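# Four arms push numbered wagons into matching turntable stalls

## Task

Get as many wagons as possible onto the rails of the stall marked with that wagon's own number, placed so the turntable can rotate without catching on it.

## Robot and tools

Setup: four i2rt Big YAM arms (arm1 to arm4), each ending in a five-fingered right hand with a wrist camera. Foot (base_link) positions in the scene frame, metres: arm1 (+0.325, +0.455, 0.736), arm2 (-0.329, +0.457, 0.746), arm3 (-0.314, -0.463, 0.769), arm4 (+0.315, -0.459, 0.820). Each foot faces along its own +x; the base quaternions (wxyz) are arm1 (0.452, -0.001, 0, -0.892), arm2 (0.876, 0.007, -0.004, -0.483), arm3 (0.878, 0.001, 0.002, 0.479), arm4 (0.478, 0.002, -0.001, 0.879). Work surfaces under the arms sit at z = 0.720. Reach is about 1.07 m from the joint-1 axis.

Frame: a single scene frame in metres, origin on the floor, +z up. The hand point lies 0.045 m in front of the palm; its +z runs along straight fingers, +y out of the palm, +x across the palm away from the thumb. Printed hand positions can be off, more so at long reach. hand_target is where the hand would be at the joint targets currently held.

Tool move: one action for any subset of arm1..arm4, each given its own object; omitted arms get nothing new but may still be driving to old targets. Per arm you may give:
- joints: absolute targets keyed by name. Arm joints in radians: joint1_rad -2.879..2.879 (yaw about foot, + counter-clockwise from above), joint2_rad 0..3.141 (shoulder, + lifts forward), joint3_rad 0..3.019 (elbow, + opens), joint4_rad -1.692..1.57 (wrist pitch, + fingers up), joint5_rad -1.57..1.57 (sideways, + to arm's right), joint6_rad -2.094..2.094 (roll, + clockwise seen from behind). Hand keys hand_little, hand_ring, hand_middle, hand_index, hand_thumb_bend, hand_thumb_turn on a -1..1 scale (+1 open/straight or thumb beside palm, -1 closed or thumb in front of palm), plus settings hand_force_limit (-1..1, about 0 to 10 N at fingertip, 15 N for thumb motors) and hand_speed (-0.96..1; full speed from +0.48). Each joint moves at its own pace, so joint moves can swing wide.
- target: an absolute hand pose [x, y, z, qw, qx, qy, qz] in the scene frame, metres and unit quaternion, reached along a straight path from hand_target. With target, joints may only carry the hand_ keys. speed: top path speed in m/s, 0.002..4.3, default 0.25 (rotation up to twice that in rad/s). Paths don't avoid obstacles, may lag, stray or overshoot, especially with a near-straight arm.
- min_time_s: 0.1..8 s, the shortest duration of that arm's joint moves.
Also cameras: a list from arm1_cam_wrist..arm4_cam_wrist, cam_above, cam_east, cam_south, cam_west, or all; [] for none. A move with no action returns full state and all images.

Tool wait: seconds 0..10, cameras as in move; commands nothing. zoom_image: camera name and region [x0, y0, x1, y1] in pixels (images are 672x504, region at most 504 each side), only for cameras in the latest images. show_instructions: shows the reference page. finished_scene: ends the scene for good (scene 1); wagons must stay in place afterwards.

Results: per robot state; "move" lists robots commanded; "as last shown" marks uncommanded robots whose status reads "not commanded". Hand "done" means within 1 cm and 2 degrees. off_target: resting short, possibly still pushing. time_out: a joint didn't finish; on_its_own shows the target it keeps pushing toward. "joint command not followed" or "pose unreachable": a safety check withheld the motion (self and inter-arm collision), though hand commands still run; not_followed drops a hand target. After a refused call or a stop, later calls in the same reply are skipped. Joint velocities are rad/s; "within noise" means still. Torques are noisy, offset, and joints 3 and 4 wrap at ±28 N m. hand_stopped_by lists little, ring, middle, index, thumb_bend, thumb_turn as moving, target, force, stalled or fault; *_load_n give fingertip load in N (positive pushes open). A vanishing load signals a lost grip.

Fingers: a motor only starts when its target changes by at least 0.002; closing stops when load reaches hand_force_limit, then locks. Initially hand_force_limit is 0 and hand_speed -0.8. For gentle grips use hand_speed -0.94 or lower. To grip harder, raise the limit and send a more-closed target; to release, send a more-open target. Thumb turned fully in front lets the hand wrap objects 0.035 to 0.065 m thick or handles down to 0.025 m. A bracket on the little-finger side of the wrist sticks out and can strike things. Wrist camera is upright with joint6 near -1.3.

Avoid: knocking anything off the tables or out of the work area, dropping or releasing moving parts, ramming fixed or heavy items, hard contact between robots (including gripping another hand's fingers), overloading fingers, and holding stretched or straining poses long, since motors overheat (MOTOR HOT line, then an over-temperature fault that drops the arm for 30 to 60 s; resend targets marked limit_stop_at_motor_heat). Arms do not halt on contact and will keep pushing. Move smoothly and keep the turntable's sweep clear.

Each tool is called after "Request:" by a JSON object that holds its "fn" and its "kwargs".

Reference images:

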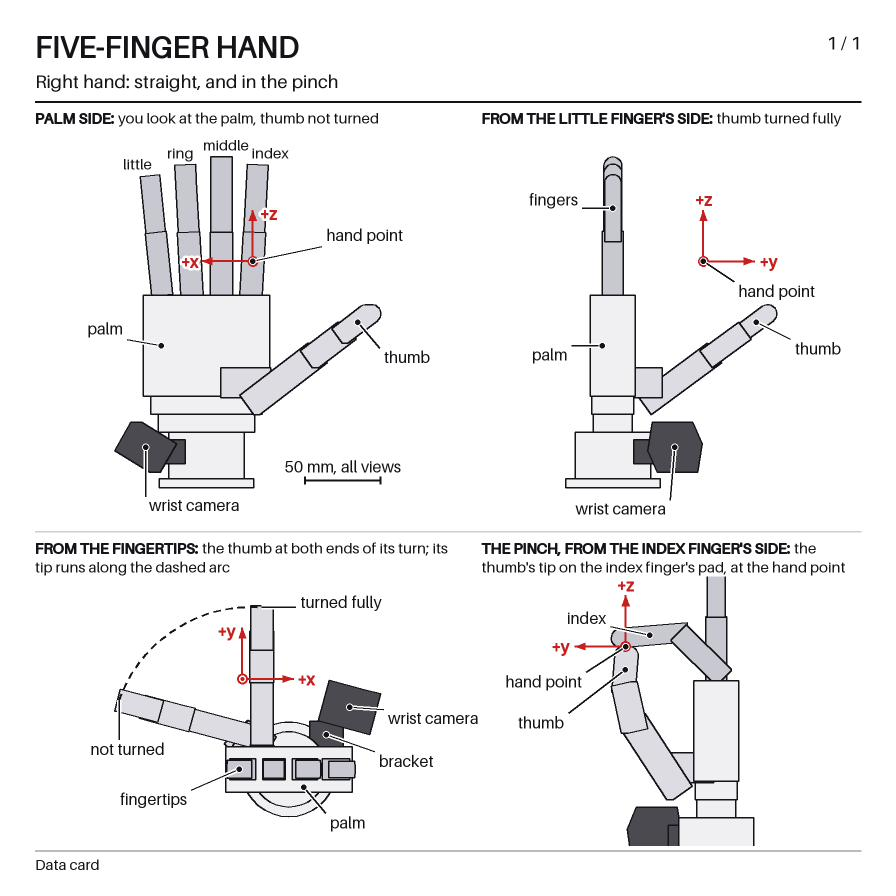

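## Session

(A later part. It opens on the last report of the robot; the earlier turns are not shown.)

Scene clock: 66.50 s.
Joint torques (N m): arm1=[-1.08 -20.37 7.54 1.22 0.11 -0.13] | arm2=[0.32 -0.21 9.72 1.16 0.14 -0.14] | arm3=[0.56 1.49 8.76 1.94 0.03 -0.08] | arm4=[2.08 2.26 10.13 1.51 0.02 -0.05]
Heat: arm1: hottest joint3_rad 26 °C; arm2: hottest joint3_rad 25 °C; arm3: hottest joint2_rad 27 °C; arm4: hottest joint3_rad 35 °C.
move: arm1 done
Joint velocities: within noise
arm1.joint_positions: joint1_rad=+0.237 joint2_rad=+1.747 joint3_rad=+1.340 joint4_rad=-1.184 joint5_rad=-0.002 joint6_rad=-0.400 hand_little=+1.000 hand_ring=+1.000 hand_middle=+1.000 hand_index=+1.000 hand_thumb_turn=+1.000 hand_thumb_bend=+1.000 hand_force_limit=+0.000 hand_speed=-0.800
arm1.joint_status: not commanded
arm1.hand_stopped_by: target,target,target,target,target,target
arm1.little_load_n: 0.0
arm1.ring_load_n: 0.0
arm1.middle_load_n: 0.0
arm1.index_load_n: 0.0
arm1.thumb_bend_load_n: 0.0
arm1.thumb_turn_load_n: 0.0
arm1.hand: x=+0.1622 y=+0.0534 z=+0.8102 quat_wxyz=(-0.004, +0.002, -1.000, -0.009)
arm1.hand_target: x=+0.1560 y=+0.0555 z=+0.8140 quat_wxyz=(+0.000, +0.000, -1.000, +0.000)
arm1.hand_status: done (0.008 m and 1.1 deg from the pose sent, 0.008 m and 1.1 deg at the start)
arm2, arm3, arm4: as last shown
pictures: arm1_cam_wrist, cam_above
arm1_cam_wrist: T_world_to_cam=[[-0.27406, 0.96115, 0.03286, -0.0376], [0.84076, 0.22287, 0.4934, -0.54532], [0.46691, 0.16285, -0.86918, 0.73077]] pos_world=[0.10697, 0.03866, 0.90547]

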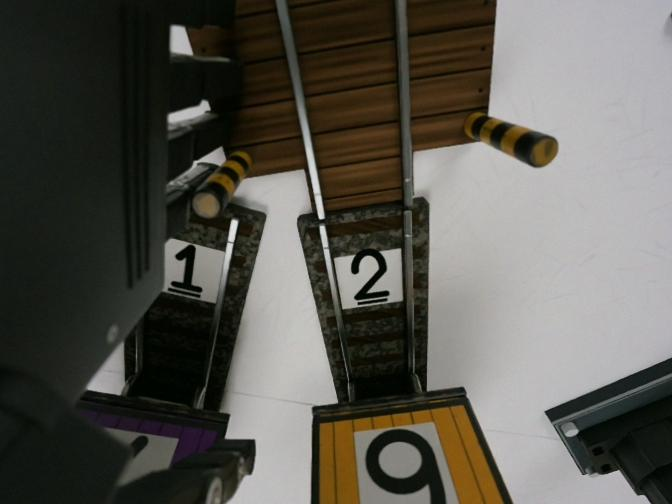

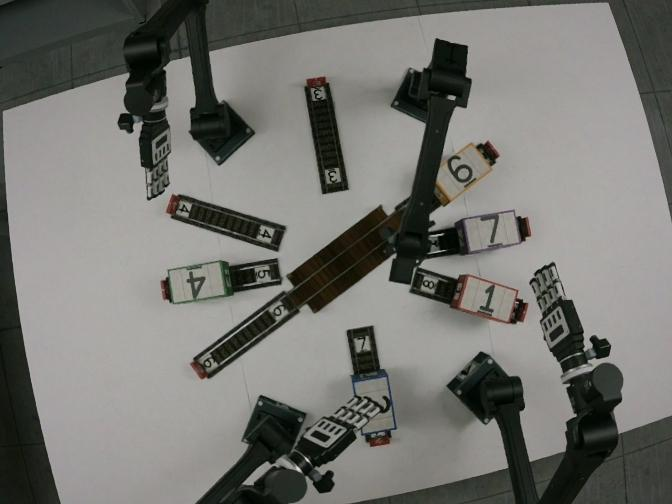

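Request:
{"fn": "move", "kwargs": {"arm1": {"target": [0.156, 0.030, 0.820, 0, 0, 1, 0], "speed": 0.15}}}

Request:
{"fn": "move", "kwargs": {"arm1": {"target": [0.156, 0.030, 1.0, 0, 0, 1, 0], "speed": 0.3}}}

Request:
{"fn": "move", "kwargs": {"arm1": {"target": [0.493, 0.188, 1.0, 0, 0.5299, 0.8480, 0], "speed": 0.35}, "cameras": ["cam_above", "cam_east", "arm1_cam_wrist"]}}

Scene clock: 77.83 s.
Joint torques (N m): arm1=[0.44 -17.79 11.82 0.43 0.1 0.04] | arm2=[0.62 -0.26 9.77 1.16 0.15 -0.13] | arm3=[0.56 1.55 8.75 1.92 0.03 -0.08] | arm4=[1.96 2.14 10.19 1.55 0 -0.05]
Heat: arm1: hottest joint2_rad 26 °C; arm2: hottest joint3_rad 25 °C; arm3: hottest joint2_rad 27 °C; arm4: hottest joint3_rad 36 °C.
move: arm1 off_target
Joint velocities: within noise
arm1.joint_positions: joint1_rad=+0.237 joint2_rad=+1.764 joint3_rad=+1.380 joint4_rad=-1.198 joint5_rad=-0.002 joint6_rad=-0.398 hand_little=+1.000 hand_ring=+1.000 hand_middle=+1.000 hand_index=+1.000 hand_thumb_turn=+1.000 hand_thumb_bend=+1.000 hand_force_limit=+0.000 hand_speed=-0.800
arm1.joint_status: not commanded
arm1.hand_stopped_by: target,target,target,target,target,target
arm1.little_load_n: 0.0
arm1.ring_load_n: 0.0
arm1.middle_load_n: 0.0
arm1.index_load_n: -0.5
arm1.thumb_bend_load_n: 0.0
arm1.thumb_turn_load_n: 0.5
arm1.hand: x=+0.1577 y=+0.0424 z=+0.8154 quat_wxyz=(-0.002, +0.001, -1.000, -0.004)
arm1.hand_target: x=+0.1561 y=+0.0303 z=+0.8199 quat_wxyz=(+0.000, +0.000, -1.000, +0.000)
arm1.hand_status: off_target (0.013 m and 0.6 deg from the pose sent, 0.026 m and 1.1 deg at the start)
arm2.joint_positions: joint1_rad=-0.687 joint2_rad=+0.626 joint3_rad=+1.377 joint4_rad=-1.506 joint5_rad=+0.173 joint6_rad=-1.263 hand_little=+1.000 hand_ring=+1.000 hand_middle=+1.000 hand_index=+1.000 hand_thumb_turn=+1.000 hand_thumb_bend=+1.000 hand_force_limit=+0.000 hand_speed=-0.800
arm2.joint_status: not commanded
arm2.hand_stopped_by: target,target,target,target,target,target
arm2.little_load_n: 0.0
arm2.ring_load_n: 0.0
arm2.middle_load_n: 0.0
arm2.index_load_n: 0.0
arm2.thumb_bend_load_n: 0.0
arm2.thumb_turn_load_n: 0.0
arm2.hand: x=-0.4394 y=+0.2760 z=+1.2004 quat_wxyz=(+0.306, +0.464, -0.792, +0.253)
arm2.hand_target: x=-0.4395 y=+0.2760 z=+1.2087 quat_wxyz=(+0.312, +0.461, -0.789, +0.261)
arm2.hand_status: not commanded
arm3.joint_positions: joint1_rad=-0.426 joint2_rad=+0.640 joint3_rad=+1.415 joint4_rad=-1.287 joint5_rad=+0.079 joint6_rad=-1.085 hand_little=+1.000 hand_ring=+1.000 hand_middle=+1.000 hand_index=+1.000 hand_thumb_turn=+1.000 hand_thumb_bend=+1.000 hand_force_limit=+0.000 hand_speed=-0.800
arm3.joint_status: not commanded
arm3.hand_stopped_by: target,target,target,target,target,target
arm3.little_load_n: 0.0
arm3.ring_load_n: 0.0
arm3.middle_load_n: 0.0
arm3.index_load_n: 0.0
arm3.thumb_bend_load_n: 0.0
arm3.thumb_turn_load_n: 0.0
arm3.hand: x=-0.0851 y=-0.3810 z=+1.2691 quat_wxyz=(-0.225, +0.863, +0.017, +0.451)
arm3.hand_target: x=-0.0857 y=-0.3814 z=+1.2780 quat_wxyz=(-0.230, +0.858, +0.016, +0.459)
arm3.hand_status: not commanded
arm4.joint_positions: joint1_rad=-0.688 joint2_rad=+0.629 joint3_rad=+1.383 joint4_rad=-1.191 joint5_rad=-0.097 joint6_rad=-1.359 hand_little=+1.000 hand_ring=+1.000 hand_middle=+1.000 hand_index=+1.000 hand_thumb_turn=+1.000 hand_thumb_bend=+1.000 hand_force_limit=+0.000 hand_speed=-0.800
arm4.joint_status: not commanded
arm4.hand_stopped_by: target,target,target,target,target,target
arm4.little_load_n: 0.0
arm4.ring_load_n: 0.0
arm4.middle_load_n: 0.0
arm4.index_load_n: 0.0
arm4.thumb_bend_load_n: 0.0
arm4.thumb_turn_load_n: 0.0
arm4.hand: x=+0.3795 y=-0.2034 z=+1.3364 quat_wxyz=(-0.426, +0.669, +0.512, +0.330)
arm4.hand_target: x=+0.3793 y=-0.2051 z=+1.3485 quat_wxyz=(-0.434, +0.663, +0.508, +0.338)
arm4.hand_status: not commanded
pictures: none

Scene clock: 79.13 s.
Joint torques (N m): arm1=[0.38 -18.2 11.74 0.42 0.1 0.03] | arm2=[0.56 -0.26 9.69 1.13 0.13 -0.12] | arm3=[0.56 1.55 8.76 1.92 0.03 -0.08] | arm4=[2.26 2.08 10.19 1.59 0 -0.06]
Heat: arm1: hottest joint2_rad 26 °C; arm2: hottest joint3_rad 25 °C; arm3: hottest joint2_rad 27 °C; arm4: hottest joint3_rad 36 °C.
move: arm1 done
Joint velocities: within noise
arm1.joint_positions: joint1_rad=+0.237 joint2_rad=+1.707 joint3_rad=+1.783 joint4_rad=-1.655 joint5_rad=-0.002 joint6_rad=-0.398 hand_little=+1.000 hand_ring=+1.000 hand_middle=+1.000 hand_index=+1.000 hand_thumb_turn=+1.000 hand_thumb_bend=+1.000 hand_force_limit=+0.000 hand_speed=-0.800
arm1.joint_status: not commanded
arm1.hand_stopped_by: target,target,target,target,target,target
arm1.little_load_n: 0.0
arm1.ring_load_n: 0.0
arm1.middle_load_n: 0.0
arm1.index_load_n: 0.0
arm1.thumb_bend_load_n: 0.0
arm1.thumb_turn_load_n: 0.0
arm1.hand: x=+0.1554 y=+0.0362 z=+0.9946 quat_wxyz=(-0.002, +0.001, -1.000, -0.003)
arm1.hand_target: x=+0.1560 y=+0.0302 z=+0.9999 quat_wxyz=(+0.000, +0.000, -1.000, +0.000)
arm1.hand_status: done (0.008 m and 0.4 deg from the pose sent, 0.185 m and 0.6 deg at the start)
arm2, arm3, arm4: as last shown
pictures: none

Scene clock: 81.83 s.
Joint torques (N m): arm1=[0.32 -7.94 8.66 0.51 0.11 0.05] | arm2=[0.38 0.03 9.7 1.14 0.15 -0.14] | arm3=[0.56 1.55 8.75 1.95 0.03 -0.08] | arm4=[2.08 2.2 10.14 1.62 0.01 -0.06]
Heat: arm1: hottest joint2_rad 26 °C; arm2: hottest joint3_rad 25 °C; arm3: hottest joint2_rad 27 °C; arm4: hottest joint3_rad 36 °C.
move: arm1 done
Joint velocities: within noise
arm1.joint_positions: joint1_rad=+0.990 joint2_rad=+1.085 joint3_rad=+1.178 joint4_rad=-1.652 joint5_rad=-0.004 joint6_rad=+1.469 hand_little=+1.000 hand_ring=+1.000 hand_middle=+1.000 hand_index=+1.000 hand_thumb_turn=+1.000 hand_thumb_bend=+1.000 hand_force_limit=+0.000 hand_speed=-0.800
arm1.joint_status: not commanded
arm1.hand_stopped_by: target,target,target,target,target,target
arm1.little_load_n: 0.0
arm1.ring_load_n: 0.0
arm1.middle_load_n: -0.5
arm1.index_load_n: 0.0
arm1.thumb_bend_load_n: 0.0
arm1.thumb_turn_load_n: 0.0
arm1.hand: x=+0.4937 y=+0.1838 z=+1.0010 quat_wxyz=(-0.005, -0.528, -0.849, +0.002)
arm1.hand_target: x=+0.4930 y=+0.1880 z=+0.9999 quat_wxyz=(+0.000, -0.530, -0.848, +0.000)
arm1.hand_status: done (0.004 m and 0.7 deg from the pose sent, 0.370 m and 64.1 deg at the start)
arm2, arm3, arm4: as last shown
arm2.little_load_n: -0.5
arm4.thumb_bend_load_n: -0.5
pictures: arm1_cam_wrist, cam_above, cam_east
arm1_cam_wrist: T_world_to_cam=[[0.7438, 0.66819, 0.01697, -0.51108], [0.57548, -0.65309, 0.49223, -0.65406], [0.33998, -0.35635, -0.8703, 0.87986]] pos_world=[0.4574, 0.22787, 1.09636]

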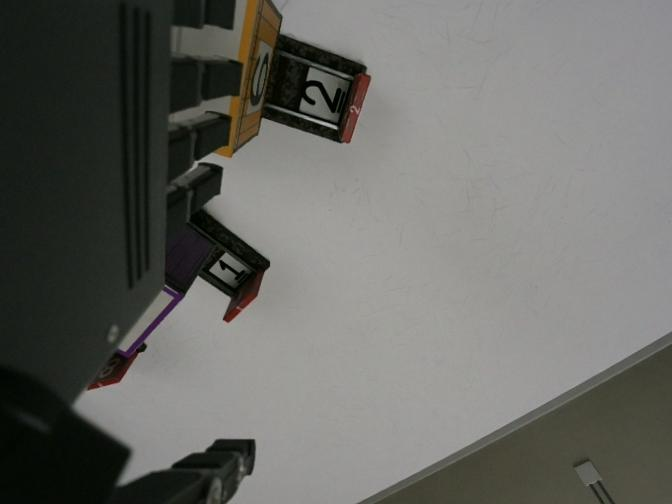

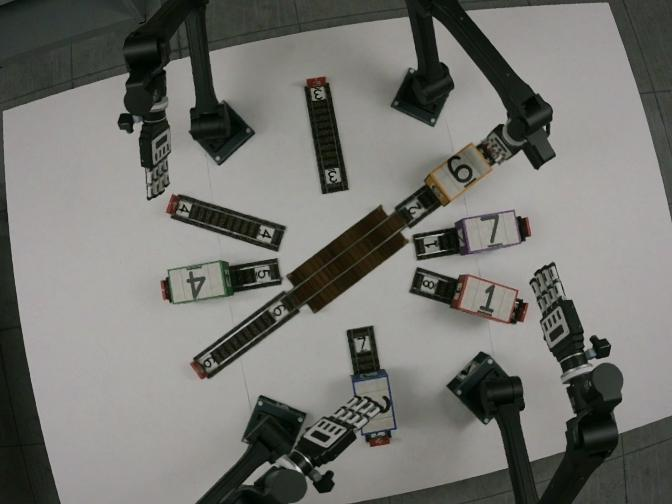

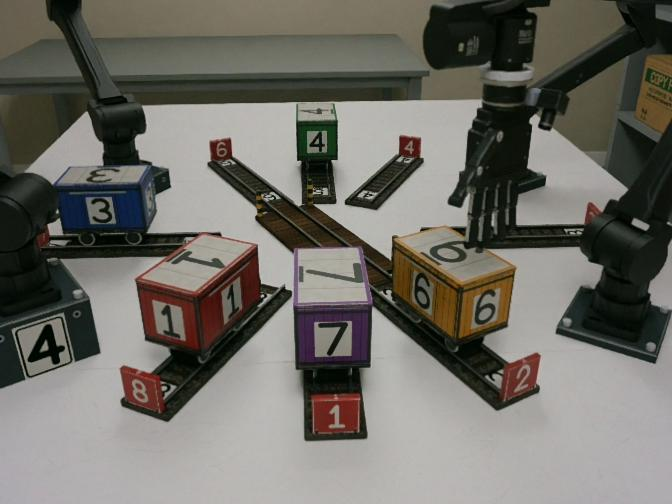

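Request:
{"fn": "zoom_image", "kwargs": {"camera": "cam_above", "region": [420, 100, 560, 200]}}

Request:
{"fn": "zoom_image", "kwargs": {"camera": "arm1_cam_wrist", "region": [160, 0, 400, 180]}}

Request:
{"fn": "zoom_image", "kwargs": {"camera": "cam_above", "region": [260, 190, 440, 330]}}

Scaled by 3.600 from the camera's image (finer frame: 960x720).

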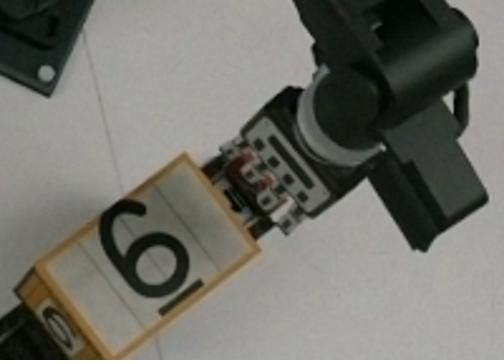

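Scaled by 2.100 from the camera's image (finer frame: 960x720).

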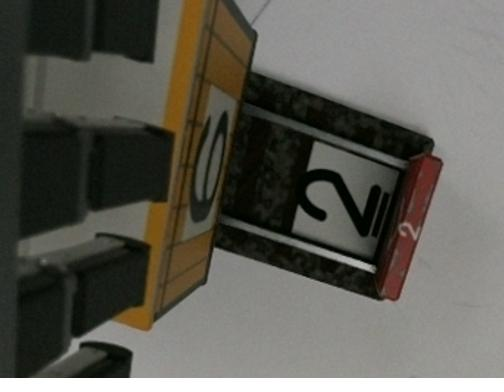

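Scaled by 2.800 from the camera's image (finer frame: 960x720).

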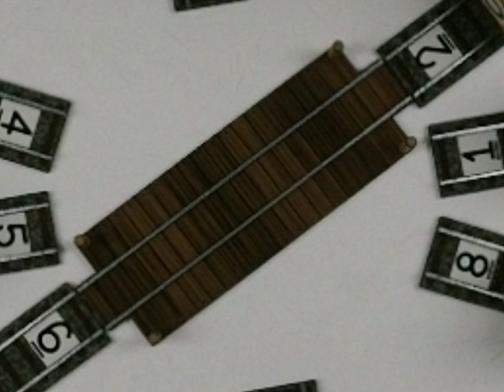

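Request:
{"fn": "move", "kwargs": {"arm1": {"target": [0.517, 0.202, 1.0, 0, 0.5299, 0.8480, 0], "speed": 0.15, "joints": {"hand_thumb_turn": -1, "hand_speed": 0.3}}, "arm3": {"joints": {"joint1_rad": 0.6, "joint2_rad": 1.3, "joint3_rad": 1.35, "joint4_rad": -1.6, "joint5_rad": 0.0, "joint6_rad": 0.6}, "min_time_s": 3}}}

Request:
{"fn": "move", "kwargs": {"arm1": {"target": [0.517, 0.202, 0.872, 0, 0.5299, 0.8480, 0], "speed": 0.15}, "cameras": ["cam_above", "cam_east", "arm1_cam_wrist", "cam_south"]}}

Scene clock: 93.17 s.
Joint torques (N m): arm1=[0.56 -8.53 8.44 0.5 0.04 0.04] | arm2=[0.67 -0.21 9.8 1.16 0.16 -0.14] | arm3=[0.79 -7.47 8.2 -0.44 -0.1 0.11] | arm4=[2.14 2.08 10.14 1.52 0.01 -0.04]
Heat: arm1: hottest joint2_rad 25 °C; arm2: hottest joint3_rad 26 °C; arm3: hottest joint2_rad 27 °C; arm4: hottest joint3_rad 36 °C.
move: arm1 done; arm3 done
Joint velocities: within noise
arm1.joint_positions: joint1_rad=+1.085 joint2_rad=+1.083 joint3_rad=+1.174 joint4_rad=-1.655 joint5_rad=-0.002 joint6_rad=+1.568 hand_little=+1.000 hand_ring=+1.000 hand_middle=+1.000 hand_index=+1.000 hand_thumb_turn=-1.000 hand_thumb_bend=+1.000 hand_force_limit=+0.000 hand_speed=+0.300
arm1.joint_status: all done
arm1.hand_stopped_by: target,target,target,target,target,target
arm1.little_load_n: 0.0
arm1.ring_load_n: 0.0
arm1.middle_load_n: 0.0
arm1.index_load_n: 0.0
arm1.thumb_bend_load_n: 0.0
arm1.thumb_turn_load_n: 0.0
arm1.hand: x=+0.5178 y=+0.1959 z=+0.9997 quat_wxyz=(-0.003, -0.530, -0.848, +0.001)
arm1.hand_target: x=+0.5170 y=+0.2019 z=+0.9999 quat_wxyz=(+0.000, -0.530, -0.848, +0.000)
arm1.hand_status: done (0.006 m and 0.4 deg from the pose sent, 0.030 m and 0.7 deg at the start)
arm2, arm4: as last shown
arm2.little_load_n: 0.0
arm3.joint_positions: joint1_rad=+0.598 joint2_rad=+1.295 joint3_rad=+1.350 joint4_rad=-1.588 joint5_rad=+0.002 joint6_rad=+0.584 hand_little=+1.000 hand_ring=+1.000 hand_middle=+1.000 hand_index=+1.000 hand_thumb_turn=+1.000 hand_thumb_bend=+1.000 hand_force_limit=+0.000 hand_speed=-0.800
arm3.joint_status: all done
arm3.hand_stopped_by: target,target,target,target,target,target
arm3.little_load_n: 0.0
arm3.ring_load_n: -0.5
arm3.middle_load_n: 0.0
arm3.index_load_n: 0.0
arm3.thumb_bend_load_n: -0.5
arm3.thumb_turn_load_n: 0.0
arm3.hand: x=-0.3797 y=-0.1218 z=+1.0343 quat_wxyz=(-0.017, +0.961, -0.276, -0.006)
arm3.hand_target: x=-0.3813 y=-0.1234 z=+1.0334 quat_wxyz=(-0.009, +0.959, -0.282, -0.005)
arm3.hand_status: not commanded
arm4.thumb_bend_load_n: 0.0
pictures: none

Scene clock: 94.63 s.
Joint torques (N m): arm1=[0.62 -7 8.58 1.36 0.04 0.04] | arm2=[0.32 -0.26 9.76 1.07 0.17 -0.13] | arm3=[0.79 -7.47 8.2 -0.46 -0.09 0.1] | arm4=[2.2 2.14 10.19 1.55 0 -0.04]
Heat: arm1: hottest joint2_rad 25 °C; arm2: hottest joint3_rad 26 °C; arm3: hottest joint2_rad 27 °C; arm4: hottest joint3_rad 36 °C.
move: arm1 done
Joint velocities: within noise
arm1.joint_positions: joint1_rad=+1.085 joint2_rad=+1.096 joint3_rad=+0.851 joint4_rad=-1.332 joint5_rad=-0.002 joint6_rad=+1.569 hand_little=+1.000 hand_ring=+1.000 hand_middle=+1.000 hand_index=+1.000 hand_thumb_turn=-1.000 hand_thumb_bend=+1.000 hand_force_limit=+0.000 hand_speed=+0.300
arm1.joint_status: not commanded
arm1.hand_stopped_by: target,target,target,target,target,target
arm1.little_load_n: 0.0
arm1.ring_load_n: 0.0
arm1.middle_load_n: 0.0
arm1.index_load_n: 0.0
arm1.thumb_bend_load_n: 0.0
arm1.thumb_turn_load_n: 0.0
arm1.hand: x=+0.5138 y=+0.2035 z=+0.8737 quat_wxyz=(+0.003, -0.530, -0.848, -0.002)
arm1.hand_target: x=+0.5169 y=+0.2020 z=+0.8721 quat_wxyz=(+0.000, -0.530, -0.848, +0.000)
arm1.hand_status: done (0.004 m and 0.4 deg from the pose sent, 0.128 m and 0.4 deg at the start)
arm2, arm3, arm4: as last shown
arm3.joint_positions: joint1_rad=+0.598 joint2_rad=+1.295 joint3_rad=+1.350 joint4_rad=-1.588 joint5_rad=+0.002 joint6_rad=+0.585 hand_little=+1.000 hand_ring=+1.000 hand_middle=+1.000 hand_index=+1.000 hand_thumb_turn=+1.000 hand_thumb_bend=+1.000 hand_force_limit=+0.000 hand_speed=-0.800
arm3.ring_load_n: 0.0
arm3.thumb_bend_load_n: 0.0
arm3.hand: x=-0.3798 y=-0.1218 z=+1.0343 quat_wxyz=(-0.017, +0.961, -0.276, -0.006)
pictures: arm1_cam_wrist, cam_above, cam_east, cam_south
arm1_cam_wrist: T_world_to_cam=[[0.74677, 0.66474, 0.0214, -0.54181], [0.5767, -0.66322, 0.47703, -0.57547], [0.33129, -0.34389, -0.87863, 0.77843]] pos_world=[0.47859, 0.24619, 0.97006]

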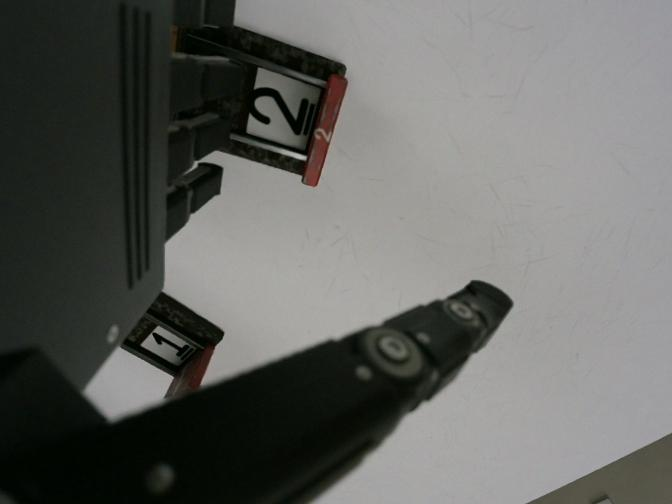

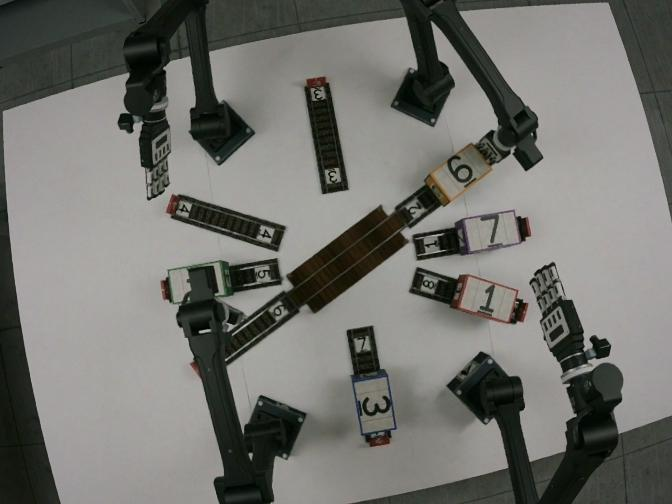

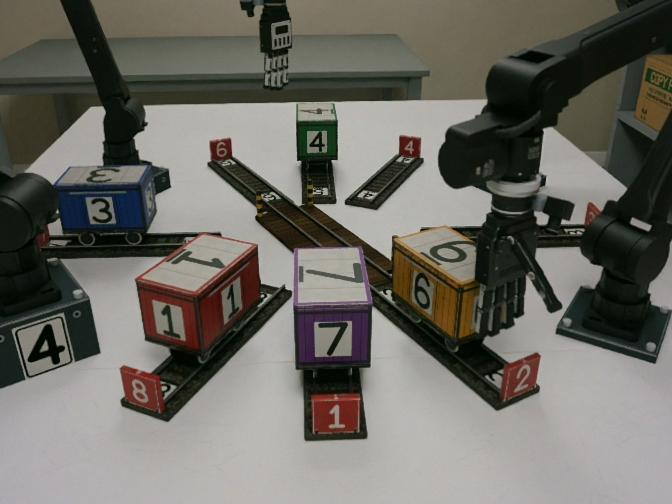

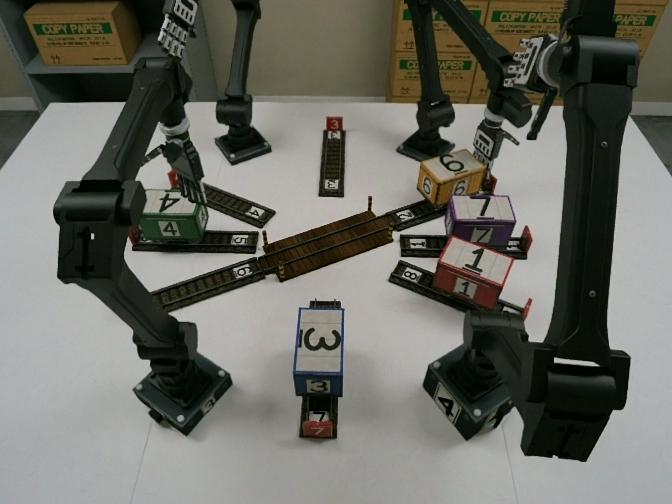

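Request:
{"fn": "move", "kwargs": {"arm1": {"target": [0.427, 0.158, 0.872, 0, 0.5299, 0.8480, 0], "speed": 0.08}, "cameras": ["cam_above", "cam_east"]}}

Request:
{"fn": "zoom_image", "kwargs": {"camera": "cam_above", "region": [380, 100, 560, 240]}}

Scene clock: 98.03 s.
Joint torques (N m): arm1=[-0.67 -7.12 11.62 1.28 0.01 -0.14] | arm2=[0.73 -0.15 9.76 1.17 0.15 -0.11] | arm3=[0.79 -7.59 8.2 -0.44 -0.09 0.1] | arm4=[2.2 2.2 10.07 1.51 0 -0.05]
Heat: arm1: hottest joint2_rad 25 °C; arm2: hottest joint3_rad 26 °C; arm3: hottest joint2_rad 27 °C; arm4: hottest joint3_rad 36 °C.
move: arm1 off_target
Joint velocities: within noise
arm1.joint_positions: joint1_rad=+0.758 joint2_rad=+1.139 joint3_rad=+0.851 joint4_rad=-1.319 joint5_rad=-0.001 joint6_rad=+1.243 hand_little=+1.000 hand_ring=+1.000 hand_middle=+1.000 hand_index=+1.000 hand_thumb_turn=-1.000 hand_thumb_bend=+1.000 hand_force_limit=+0.000 hand_speed=+0.300
arm1.joint_status: not commanded
arm1.hand_stopped_by: target,target,target,target,target,target
arm1.little_load_n: 0.0
arm1.ring_load_n: 0.0
arm1.middle_load_n: 0.0
arm1.index_load_n: 0.0
arm1.thumb_bend_load_n: 0.0
arm1.thumb_turn_load_n: 0.0
arm1.hand: x=+0.4273 y=+0.1739 z=+0.8623 quat_wxyz=(+0.011, -0.530, -0.848, -0.014)
arm1.hand_target: x=+0.4269 y=+0.1585 z=+0.8721 quat_wxyz=(+0.000, -0.530, -0.848, +0.000)
arm1.hand_status: off_target (0.019 m and 2.1 deg from the pose sent, 0.098 m and 0.4 deg at the start)
arm2, arm3, arm4: as last shown

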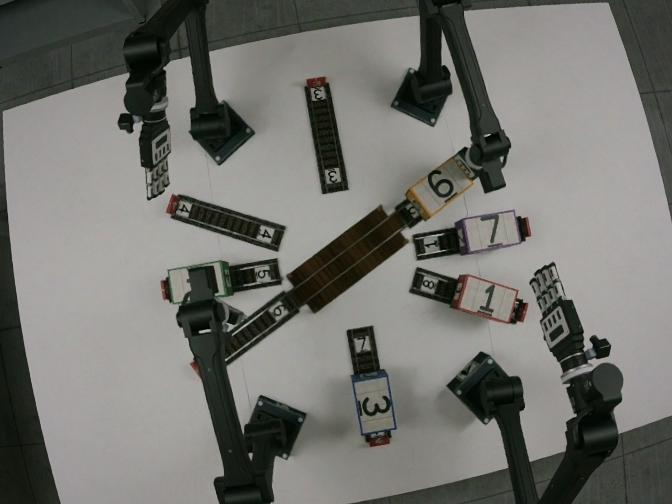

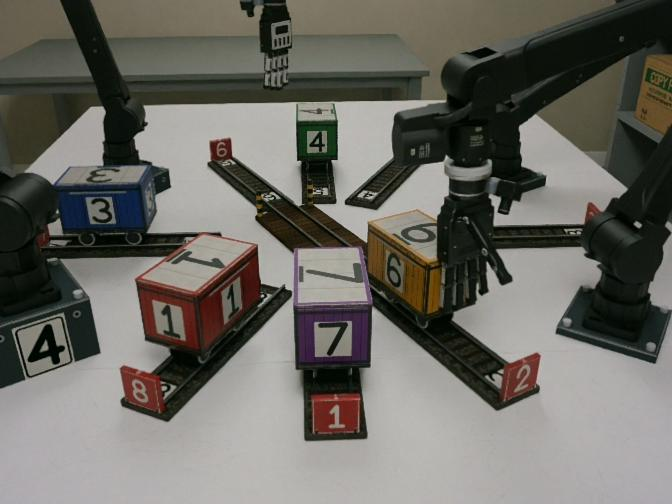

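Scaled by 2.800 from the camera's image (finer frame: 960x720).

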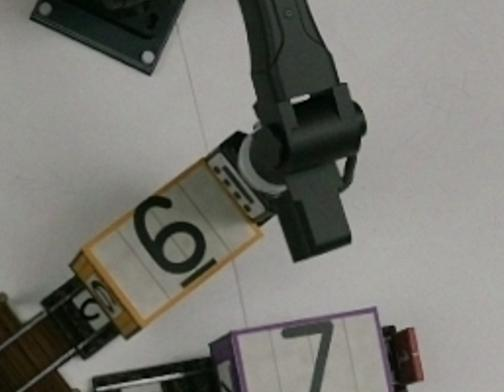

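Request:
{"fn": "move", "kwargs": {"arm1": {"target": [0.300, 0.090, 0.876, 0, 0.5299, 0.8480, 0], "speed": 0.08}, "cameras": ["cam_above", "cam_east", "arm1_cam_wrist"]}}

Request:
{"fn": "zoom_image", "kwargs": {"camera": "cam_above", "region": [340, 160, 500, 280]}}

Scene clock: 101.37 s.
Joint torques (N m): arm1=[-0.67 -10.87 12.27 1.2 0.03 -0.12] | arm2=[0.56 -0.32 9.73 1.17 0.16 -0.13] | arm3=[0.79 -7.53 8.2 -0.43 -0.1 0.1] | arm4=[2.2 2.2 10.11 1.54 0.01 -0.07]
Heat: arm1: hottest joint3_rad 26 °C; arm2: hottest joint3_rad 26 °C; arm3: hottest joint2_rad 27 °C; arm4: hottest joint3_rad 36 °C.
move: arm1 off_target
Joint velocities: within noise
arm1.joint_positions: joint1_rad=+0.393 joint2_rad=+1.348 joint3_rad=+1.032 joint4_rad=-1.298 joint5_rad=-0.001 joint6_rad=+0.877 hand_little=+1.000 hand_ring=+1.000 hand_middle=+1.000 hand_index=+1.000 hand_thumb_turn=-1.000 hand_thumb_bend=+1.000 hand_force_limit=+0.000 hand_speed=+0.300
arm1.joint_status: not commanded
arm1.hand_stopped_by: target,target,target,target,target,target
arm1.little_load_n: 0.0
arm1.ring_load_n: 0.0
arm1.middle_load_n: 0.0
arm1.index_load_n: 0.0
arm1.thumb_bend_load_n: 0.0
arm1.thumb_turn_load_n: 0.0
arm1.hand: x=+0.3076 y=+0.1077 z=+0.8656 quat_wxyz=(+0.007, -0.530, -0.848, -0.020)
arm1.hand_target: x=+0.3001 y=+0.0906 z=+0.8763 quat_wxyz=(+0.000, -0.530, -0.848, +0.000)
arm1.hand_status: off_target (0.022 m and 2.4 deg from the pose sent, 0.153 m and 2.0 deg at the start)
arm2, arm3, arm4: as last shown
arm2.index_load_n: -0.5
pictures: arm1_cam_wrist, cam_above, cam_east
arm1_cam_wrist: T_world_to_cam=[[0.7469, 0.66284, 0.05271, -0.35077], [0.5706, -0.67963, 0.461, -0.49864], [0.34139, -0.31425, -0.88583, 0.80671]] pos_world=[0.27111, 0.14713, 0.96298]

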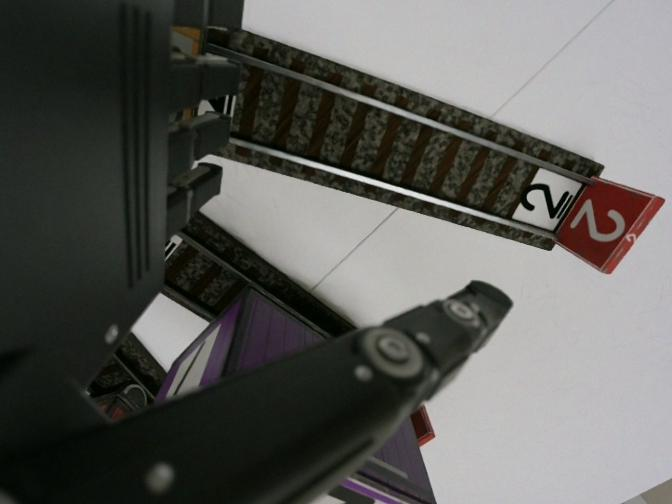

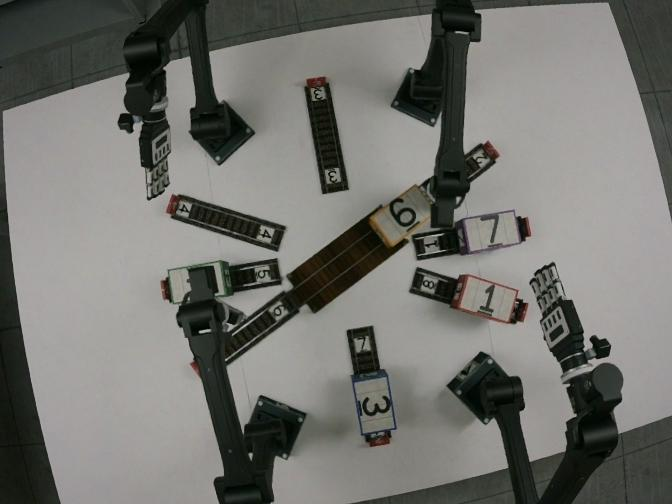

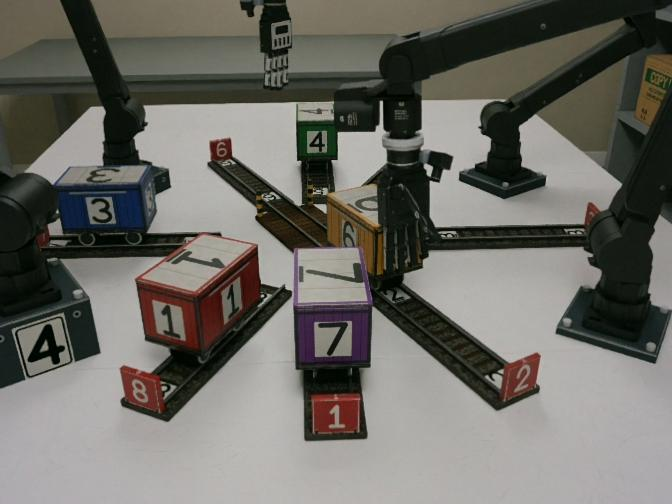

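Scaled by 3.150 from the camera's image (finer frame: 960x720).

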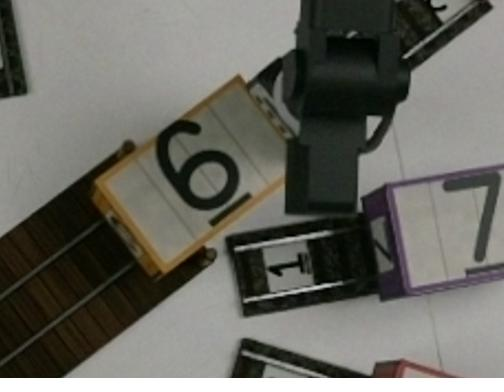

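Request:
{"fn": "move", "kwargs": {"arm1": {"target": [0.150, 0.010, 0.880, 0, 0.5299, 0.8480, 0], "speed": 0.08}, "cameras": ["cam_above", "cam_south"]}}

Request:
{"fn": "zoom_image", "kwargs": {"camera": "cam_above", "region": [260, 190, 440, 330]}}

Scene clock: 105.00 s.
Joint torques (N m): arm1=[-0.73 -17.03 12.49 0.42 0.07 -0.14] | arm2=[0.73 -0.32 9.72 1.13 0.14 -0.12] | arm3=[0.79 -7.47 8.18 -0.44 -0.1 0.1] | arm4=[2.26 2.08 10.19 1.58 0 -0.06]
Heat: arm1: hottest joint3_rad 26 °C; arm2: hottest joint3_rad 26 °C; arm3: hottest joint2_rad 27 °C; arm4: hottest joint3_rad 37 °C.
move: arm1 off_target
Joint velocities: within noise
arm1.joint_positions: joint1_rad=+0.142 joint2_rad=+1.675 joint3_rad=+1.415 joint4_rad=-1.330 joint5_rad=-0.002 joint6_rad=+0.626 hand_little=+1.000 hand_ring=+1.000 hand_middle=+1.000 hand_index=+1.000 hand_thumb_turn=-1.000 hand_thumb_bend=+1.000 hand_force_limit=+0.000 hand_speed=+0.300
arm1.joint_status: not commanded
arm1.hand_stopped_by: target,target,target,target,target,target
arm1.little_load_n: 0.0
arm1.ring_load_n: 0.0
arm1.middle_load_n: 0.0
arm1.index_load_n: 0.0
arm1.thumb_bend_load_n: 0.0
arm1.thumb_turn_load_n: 0.0
arm1.hand: x=+0.1601 y=+0.0189 z=+0.8711 quat_wxyz=(+0.000, -0.530, -0.848, -0.009)
arm1.hand_target: x=+0.1502 y=+0.0103 z=+0.8800 quat_wxyz=(+0.000, -0.530, -0.848, +0.000)
arm1.hand_status: off_target (0.016 m and 1.0 deg from the pose sent, 0.186 m and 2.4 deg at the start)
arm2, arm3, arm4: as last shown
arm2.middle_load_n: -0.5
arm2.index_load_n: 0.0
arm3.middle_load_n: -0.5

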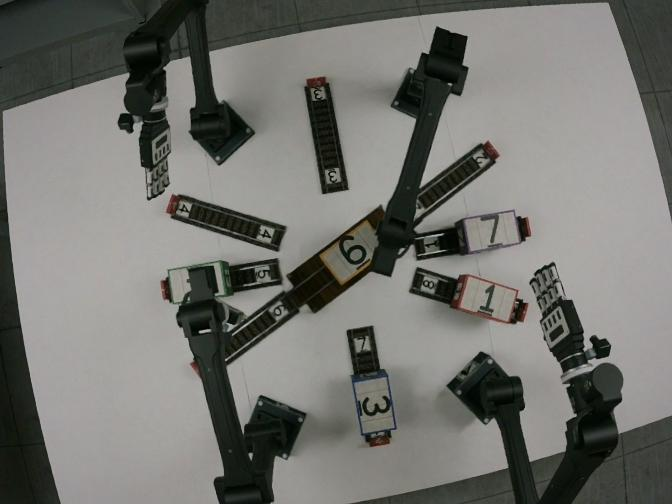

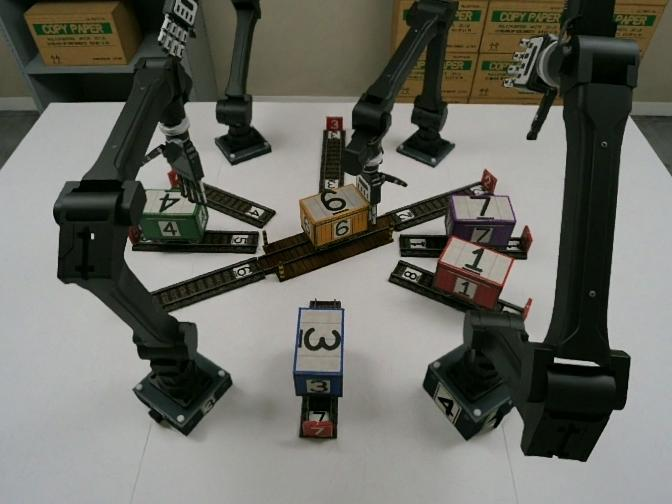

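Scaled by 2.800 from the camera's image (finer frame: 960x720).

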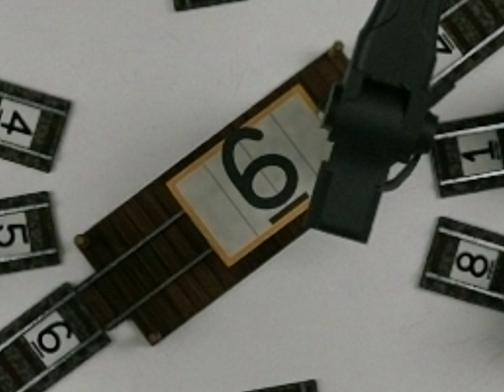

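Request:
{"fn": "move", "kwargs": {"arm1": {"target": [0.005, -0.060, 0.882, 0, 0.5299, 0.8480, 0], "speed": 0.08}, "cameras": ["cam_above", "cam_south", "cam_west"]}}

Request:
{"fn": "zoom_image", "kwargs": {"camera": "cam_above", "region": [200, 220, 380, 360]}}

Scene clock: 108.70 s.
Joint torques (N m): arm1=[-0.79 -23.65 13.04 0.4 0.1 -0.14] | arm2=[0.67 -0.09 9.76 1.24 0.15 -0.13] | arm3=[0.79 -7.53 8.18 -0.44 -0.1 0.09] | arm4=[2.32 2.32 10.15 1.52 0 -0.06]
Heat: arm1: hottest joint3_rad 26 °C; arm2: hottest joint3_rad 26 °C; arm3: hottest joint2_rad 27 °C; arm4: hottest joint3_rad 37 °C.
move: arm1 off_target
Joint velocities: within noise
arm1.joint_positions: joint1_rad=-0.003 joint2_rad=+2.050 joint3_rad=+1.973 joint4_rad=-1.512 joint5_rad=-0.002 joint6_rad=+0.480 hand_little=+1.000 hand_ring=+1.000 hand_middle=+1.000 hand_index=+1.000 hand_thumb_turn=-1.000 hand_thumb_bend=+1.000 hand_force_limit=+0.000 hand_speed=+0.300
arm1.joint_status: not commanded
arm1.hand_stopped_by: target,target,target,target,target,target
arm1.little_load_n: 0.0
arm1.ring_load_n: 0.0
arm1.middle_load_n: 0.0
arm1.index_load_n: 0.0
arm1.thumb_bend_load_n: 0.0
arm1.thumb_turn_load_n: 0.0
arm1.hand: x=+0.0163 y=-0.0551 z=+0.8753 quat_wxyz=(-0.001, -0.530, -0.848, -0.009)
arm1.hand_target: x=+0.0053 y=-0.0596 z=+0.8820 quat_wxyz=(+0.000, -0.530, -0.848, +0.001)
arm1.hand_status: off_target (0.014 m and 1.0 deg from the pose sent, 0.174 m and 1.0 deg at the start)
arm2.joint_positions: joint1_rad=-0.687 joint2_rad=+0.626 joint3_rad=+1.377 joint4_rad=-1.506 joint5_rad=+0.173 joint6_rad=-1.263 hand_little=+1.000 hand_ring=+1.000 hand_middle=+1.000 hand_index=+1.000 hand_thumb_turn=+1.000 hand_thumb_bend=+1.000 hand_force_limit=+0.000 hand_speed=-0.800
arm2.joint_status: not commanded
arm2.hand_stopped_by: target,target,target,target,target,target
arm2.little_load_n: -0.5
arm2.ring_load_n: 0.0
arm2.middle_load_n: 0.0
arm2.index_load_n: 0.0
arm2.thumb_bend_load_n: 0.0
arm2.thumb_turn_load_n: 0.0
arm2.hand: x=-0.4394 y=+0.2760 z=+1.2004 quat_wxyz=(+0.306, +0.464, -0.792, +0.253)
arm2.hand_target: x=-0.4395 y=+0.2760 z=+1.2087 quat_wxyz=(+0.312, +0.461, -0.789, +0.261)
arm2.hand_status: not commanded
arm3: as last shown
arm3.middle_load_n: 0.0
arm4.joint_positions: joint1_rad=-0.688 joint2_rad=+0.629 joint3_rad=+1.383 joint4_rad=-1.191 joint5_rad=-0.097 joint6_rad=-1.359 hand_little=+1.000 hand_ring=+1.000 hand_middle=+1.000 hand_index=+1.000 hand_thumb_turn=+1.000 hand_thumb_bend=+1.000 hand_force_limit=+0.000 hand_speed=-0.800
arm4.joint_status: not commanded
arm4.hand_stopped_by: target,target,target,target,target,target
arm4.little_load_n: 0.0
arm4.ring_load_n: 0.0
arm4.middle_load_n: 0.0
arm4.index_load_n: 0.0
arm4.thumb_bend_load_n: 0.0
arm4.thumb_turn_load_n: 0.0
arm4.hand: x=+0.3795 y=-0.2034 z=+1.3364 quat_wxyz=(-0.426, +0.669, +0.512, +0.330)
arm4.hand_target: x=+0.3793 y=-0.2051 z=+1.3485 quat_wxyz=(-0.434, +0.663, +0.508, +0.338)
arm4.hand_status: not commanded

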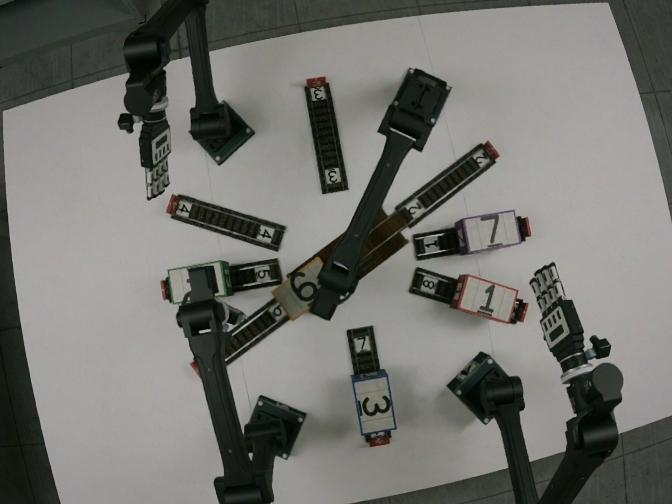

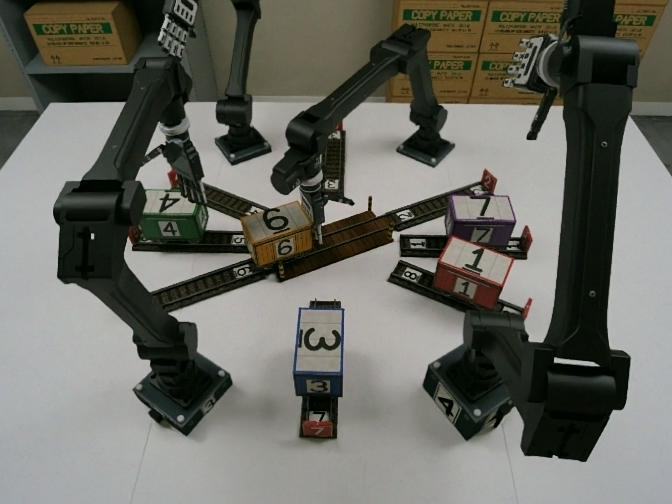

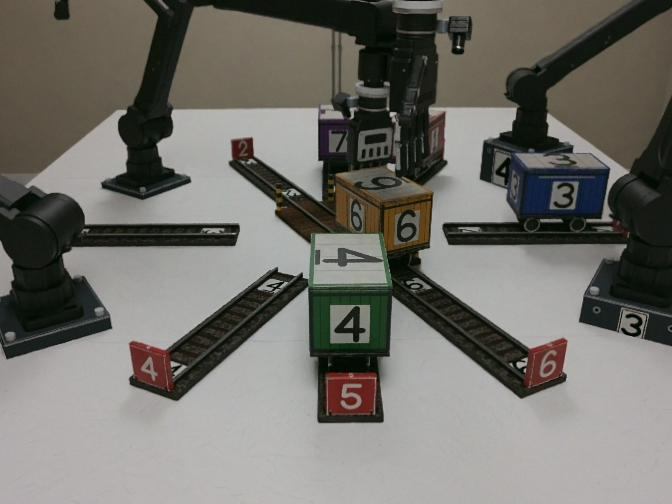

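Scaled by 2.800 from the camera's image (finer frame: 960x720).

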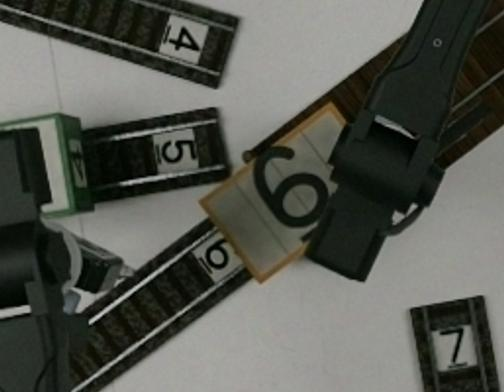

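Request:
{"fn": "move", "kwargs": {"arm1": {"target": [0.080, -0.025, 0.885, 0, 0.5299, 0.8480, 0], "speed": 0.2}}}

Request:
{"fn": "move", "kwargs": {"arm1": {"target": [0.110, 0.0, 1.03, 0, 0.5299, 0.8480, 0], "speed": 0.3}, "cameras": ["cam_above"]}}

Request:
{"fn": "move", "kwargs": {"arm1": {"target": [0.27, 0.16, 1.05, 0, 0.5299, 0.8480, 0], "speed": 0.3}, "arm3": {"target": [-0.114, -0.030, 1.0, 0, 0.848, -0.530, 0], "speed": 0.25, "joints": {"hand_speed": 0.3}}, "cameras": ["cam_above", "arm3_cam_wrist"]}}

Request:
{"fn": "zoom_image", "kwargs": {"camera": "cam_above", "region": [240, 190, 420, 330]}}

Scene clock: 115.37 s.
Joint torques (N m): arm1=[-0.15 -21.83 8.44 1.33 0.08 0.03] | arm2=[0.67 -0.15 9.83 1.09 0.15 -0.12] | arm3=[0.79 -7.47 8.2 -0.44 -0.1 0.1] | arm4=[2.26 2.32 10.09 1.52 0 -0.05]
Heat: arm1: hottest joint3_rad 27 °C; arm2: hottest joint3_rad 27 °C; arm3: hottest joint2_rad 27 °C; arm4: hottest joint3_rad 37 °C.
move: arm1 done
Joint velocities: within noise
arm1.joint_positions: joint1_rad=+0.056 joint2_rad=+1.856 joint3_rad=+1.711 joint4_rad=-1.432 joint5_rad=-0.002 joint6_rad=+0.530 hand_little=+1.000 hand_ring=+1.000 hand_middle=+1.000 hand_index=+1.000 hand_thumb_turn=-1.000 hand_thumb_bend=+1.000 hand_force_limit=+0.000 hand_speed=+0.300
arm1.joint_status: not commanded
arm1.hand_stopped_by: target,target,target,target,target,target
arm1.little_load_n: 0.0
arm1.ring_load_n: 0.0
arm1.middle_load_n: 0.0
arm1.index_load_n: 0.0
arm1.thumb_bend_load_n: 0.0
arm1.thumb_turn_load_n: 0.0
arm1.hand: x=+0.0816 y=-0.0232 z=+0.8882 quat_wxyz=(-0.001, -0.526, -0.851, -0.003)
arm1.hand_target: x=+0.0799 y=-0.0250 z=+0.8852 quat_wxyz=(+0.000, -0.530, -0.848, +0.000)
arm1.hand_status: done (0.004 m and 0.7 deg from the pose sent, 0.071 m and 1.0 deg at the start)
arm2, arm3, arm4: as last shown
arm2.little_load_n: 0.0
arm4.middle_load_n: 0.5
pictures: none

Scene clock: 116.83 s.
Joint torques (N m): arm1=[0.91 -18.32 11.38 0.59 -0.07 0.04] | arm2=[0.5 -0.32 9.8 1.16 0.14 -0.13] | arm3=[0.73 -7.53 8.2 -0.44 -0.1 0.1] | arm4=[2.08 2.14 10.24 1.62 0 -0.06]
Heat: arm1: hottest joint3_rad 27 °C; arm2: hottest joint3_rad 27 °C; arm3: hottest joint2_rad 27 °C; arm4: hottest joint3_rad 37 °C.
move: arm1 off_target
Joint velocities: within noise
arm1.joint_positions: joint1_rad=+0.061 joint2_rad=+1.699 joint3_rad=+1.855 joint4_rad=-1.672 joint5_rad=-0.007 joint6_rad=+0.552 hand_little=+1.000 hand_ring=+1.000 hand_middle=+1.000 hand_index=+1.000 hand_thumb_turn=-1.000 hand_thumb_bend=+1.000 hand_force_limit=+0.000 hand_speed=+0.300
arm1.joint_status: not commanded
arm1.hand_stopped_by: target,target,target,target,target,target
arm1.little_load_n: 0.0
arm1.ring_load_n: 0.0
arm1.middle_load_n: 0.0
arm1.index_load_n: 0.0
arm1.thumb_bend_load_n: 0.0
arm1.thumb_turn_load_n: 0.0
arm1.hand: x=+0.1067 y=+0.0074 z=+1.0245 quat_wxyz=(-0.003, -0.533, -0.846, +0.028)
arm1.hand_target: x=+0.1101 y=+0.0003 z=+1.0294 quat_wxyz=(-0.004, -0.531, -0.847, +0.031)
arm1.hand_status: off_target (0.010 m and 3.3 deg from the pose sent, 0.147 m and 0.7 deg at the start; a joint's target at an end of its range on 30 of 44 steps)
arm2, arm3, arm4: as last shown
arm3.middle_load_n: -0.5
arm4.middle_load_n: 0.0

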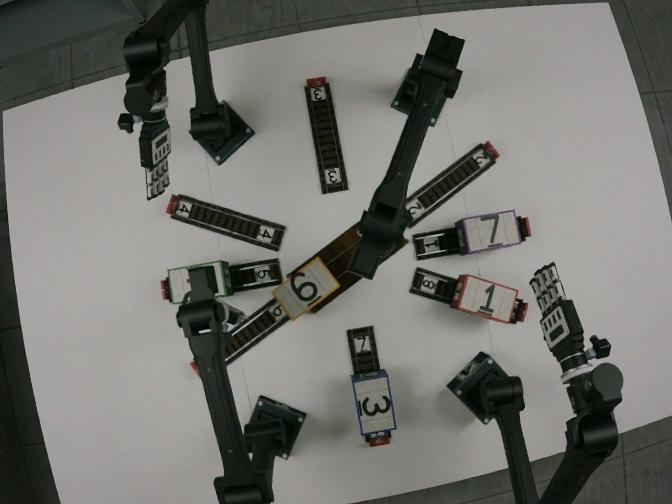

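Scene clock: 118.70 s.
Joint torques (N m): arm1=[0.62 -7.24 8.49 0.84 -0.06 0.05] | arm2=[0.67 -0.44 9.76 1.14 0.14 -0.12] | arm3=[0.97 -12.51 11.06 -0.05 0.02 0.08] | arm4=[2.14 2.32 10.15 1.54 0.01 -0.07]
Heat: arm1: hottest joint2_rad 26 °C; arm2: hottest joint3_rad 27 °C; arm3: hottest joint2_rad 27 °C; arm4: hottest joint3_rad 37 °C.
move: arm1 off_target; arm3 off_target
Joint velocities: within noise
arm1.joint_positions: joint1_rad=+0.219 joint2_rad=+1.112 joint3_rad=+1.338 joint4_rad=-1.674 joint5_rad=-0.018 joint6_rad=+0.699 hand_little=+1.000 hand_ring=+1.000 hand_middle=+1.000 hand_index=+1.000 hand_thumb_turn=-1.000 hand_thumb_bend=+1.000 hand_force_limit=+0.000 hand_speed=+0.300
arm1.joint_status: not commanded
arm1.hand_stopped_by: target,target,target,target,target,target
arm1.little_load_n: 0.5
arm1.ring_load_n: 0.0
arm1.middle_load_n: 0.0
arm1.index_load_n: 0.0
arm1.thumb_bend_load_n: 0.0
arm1.thumb_turn_load_n: 0.0
arm1.hand: x=+0.2667 y=+0.1597 z=+1.0539 quat_wxyz=(-0.017, -0.527, -0.848, +0.060)
arm1.hand_target: x=+0.2699 y=+0.1598 z=+1.0491 quat_wxyz=(-0.017, -0.528, -0.848, +0.048)
arm1.hand_status: off_target (0.005 m and 7.1 deg from the pose sent, 0.225 m and 3.3 deg at the start; a joint's target at an end of its range on 40 of 56 steps)
arm2, arm4: as last shown
arm3.joint_positions: joint1_rad=+0.016 joint2_rad=+1.656 joint3_rad=+1.620 joint4_rad=-1.566 joint5_rad=+0.001 joint6_rad=+0.551 hand_little=+1.000 hand_ring=+1.000 hand_middle=+1.000 hand_index=+1.000 hand_thumb_turn=+1.000 hand_thumb_bend=+1.000 hand_force_limit=+0.000 hand_speed=+0.300
arm3.joint_status: all done
arm3.hand_stopped_by: target,target,target,target,target,target
arm3.little_load_n: 0.0
arm3.ring_load_n: 0.0
arm3.middle_load_n: 0.0
arm3.index_load_n: 0.0
arm3.thumb_bend_load_n: 0.0
arm3.thumb_turn_load_n: 0.0
arm3.hand: x=-0.1186 y=-0.0418 z=+0.9896 quat_wxyz=(+0.017, +0.850, -0.526, -0.001)
arm3.hand_target: x=-0.1143 y=-0.0304 z=+1.0001 quat_wxyz=(+0.000, +0.848, -0.530, +0.000)
arm3.hand_status: off_target (0.016 m and 2.0 deg from the pose sent, 0.283 m and 32.1 deg at the start)
pictures: arm3_cam_wrist, cam_above
arm3_cam_wrist: T_world_to_cam=[[-0.72554, -0.68434, 0.07255, -0.1964], [-0.58998, 0.67282, 0.44636, -0.47896], [-0.35427, 0.28105, -0.89191, 0.96482]] pos_world=[-0.08327, -0.08331, 1.08857]

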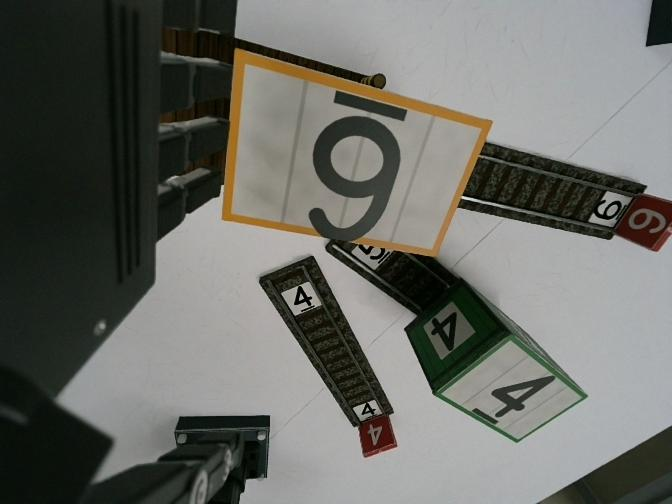

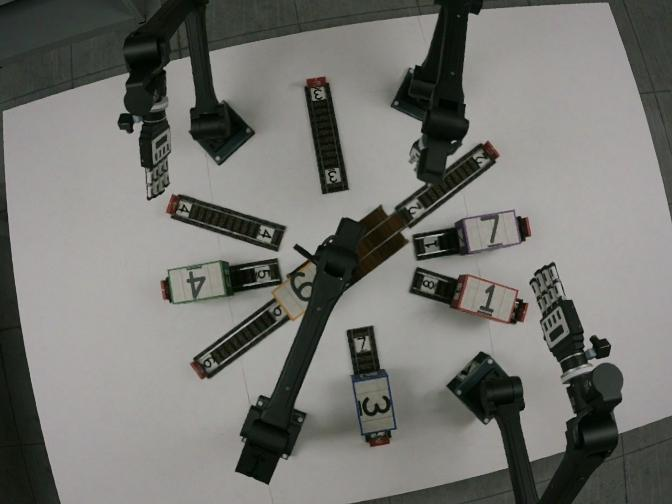

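Scaled by 2.800 from the camera's image (finer frame: 960x720).

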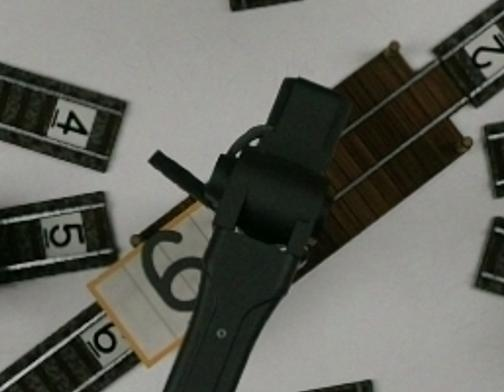

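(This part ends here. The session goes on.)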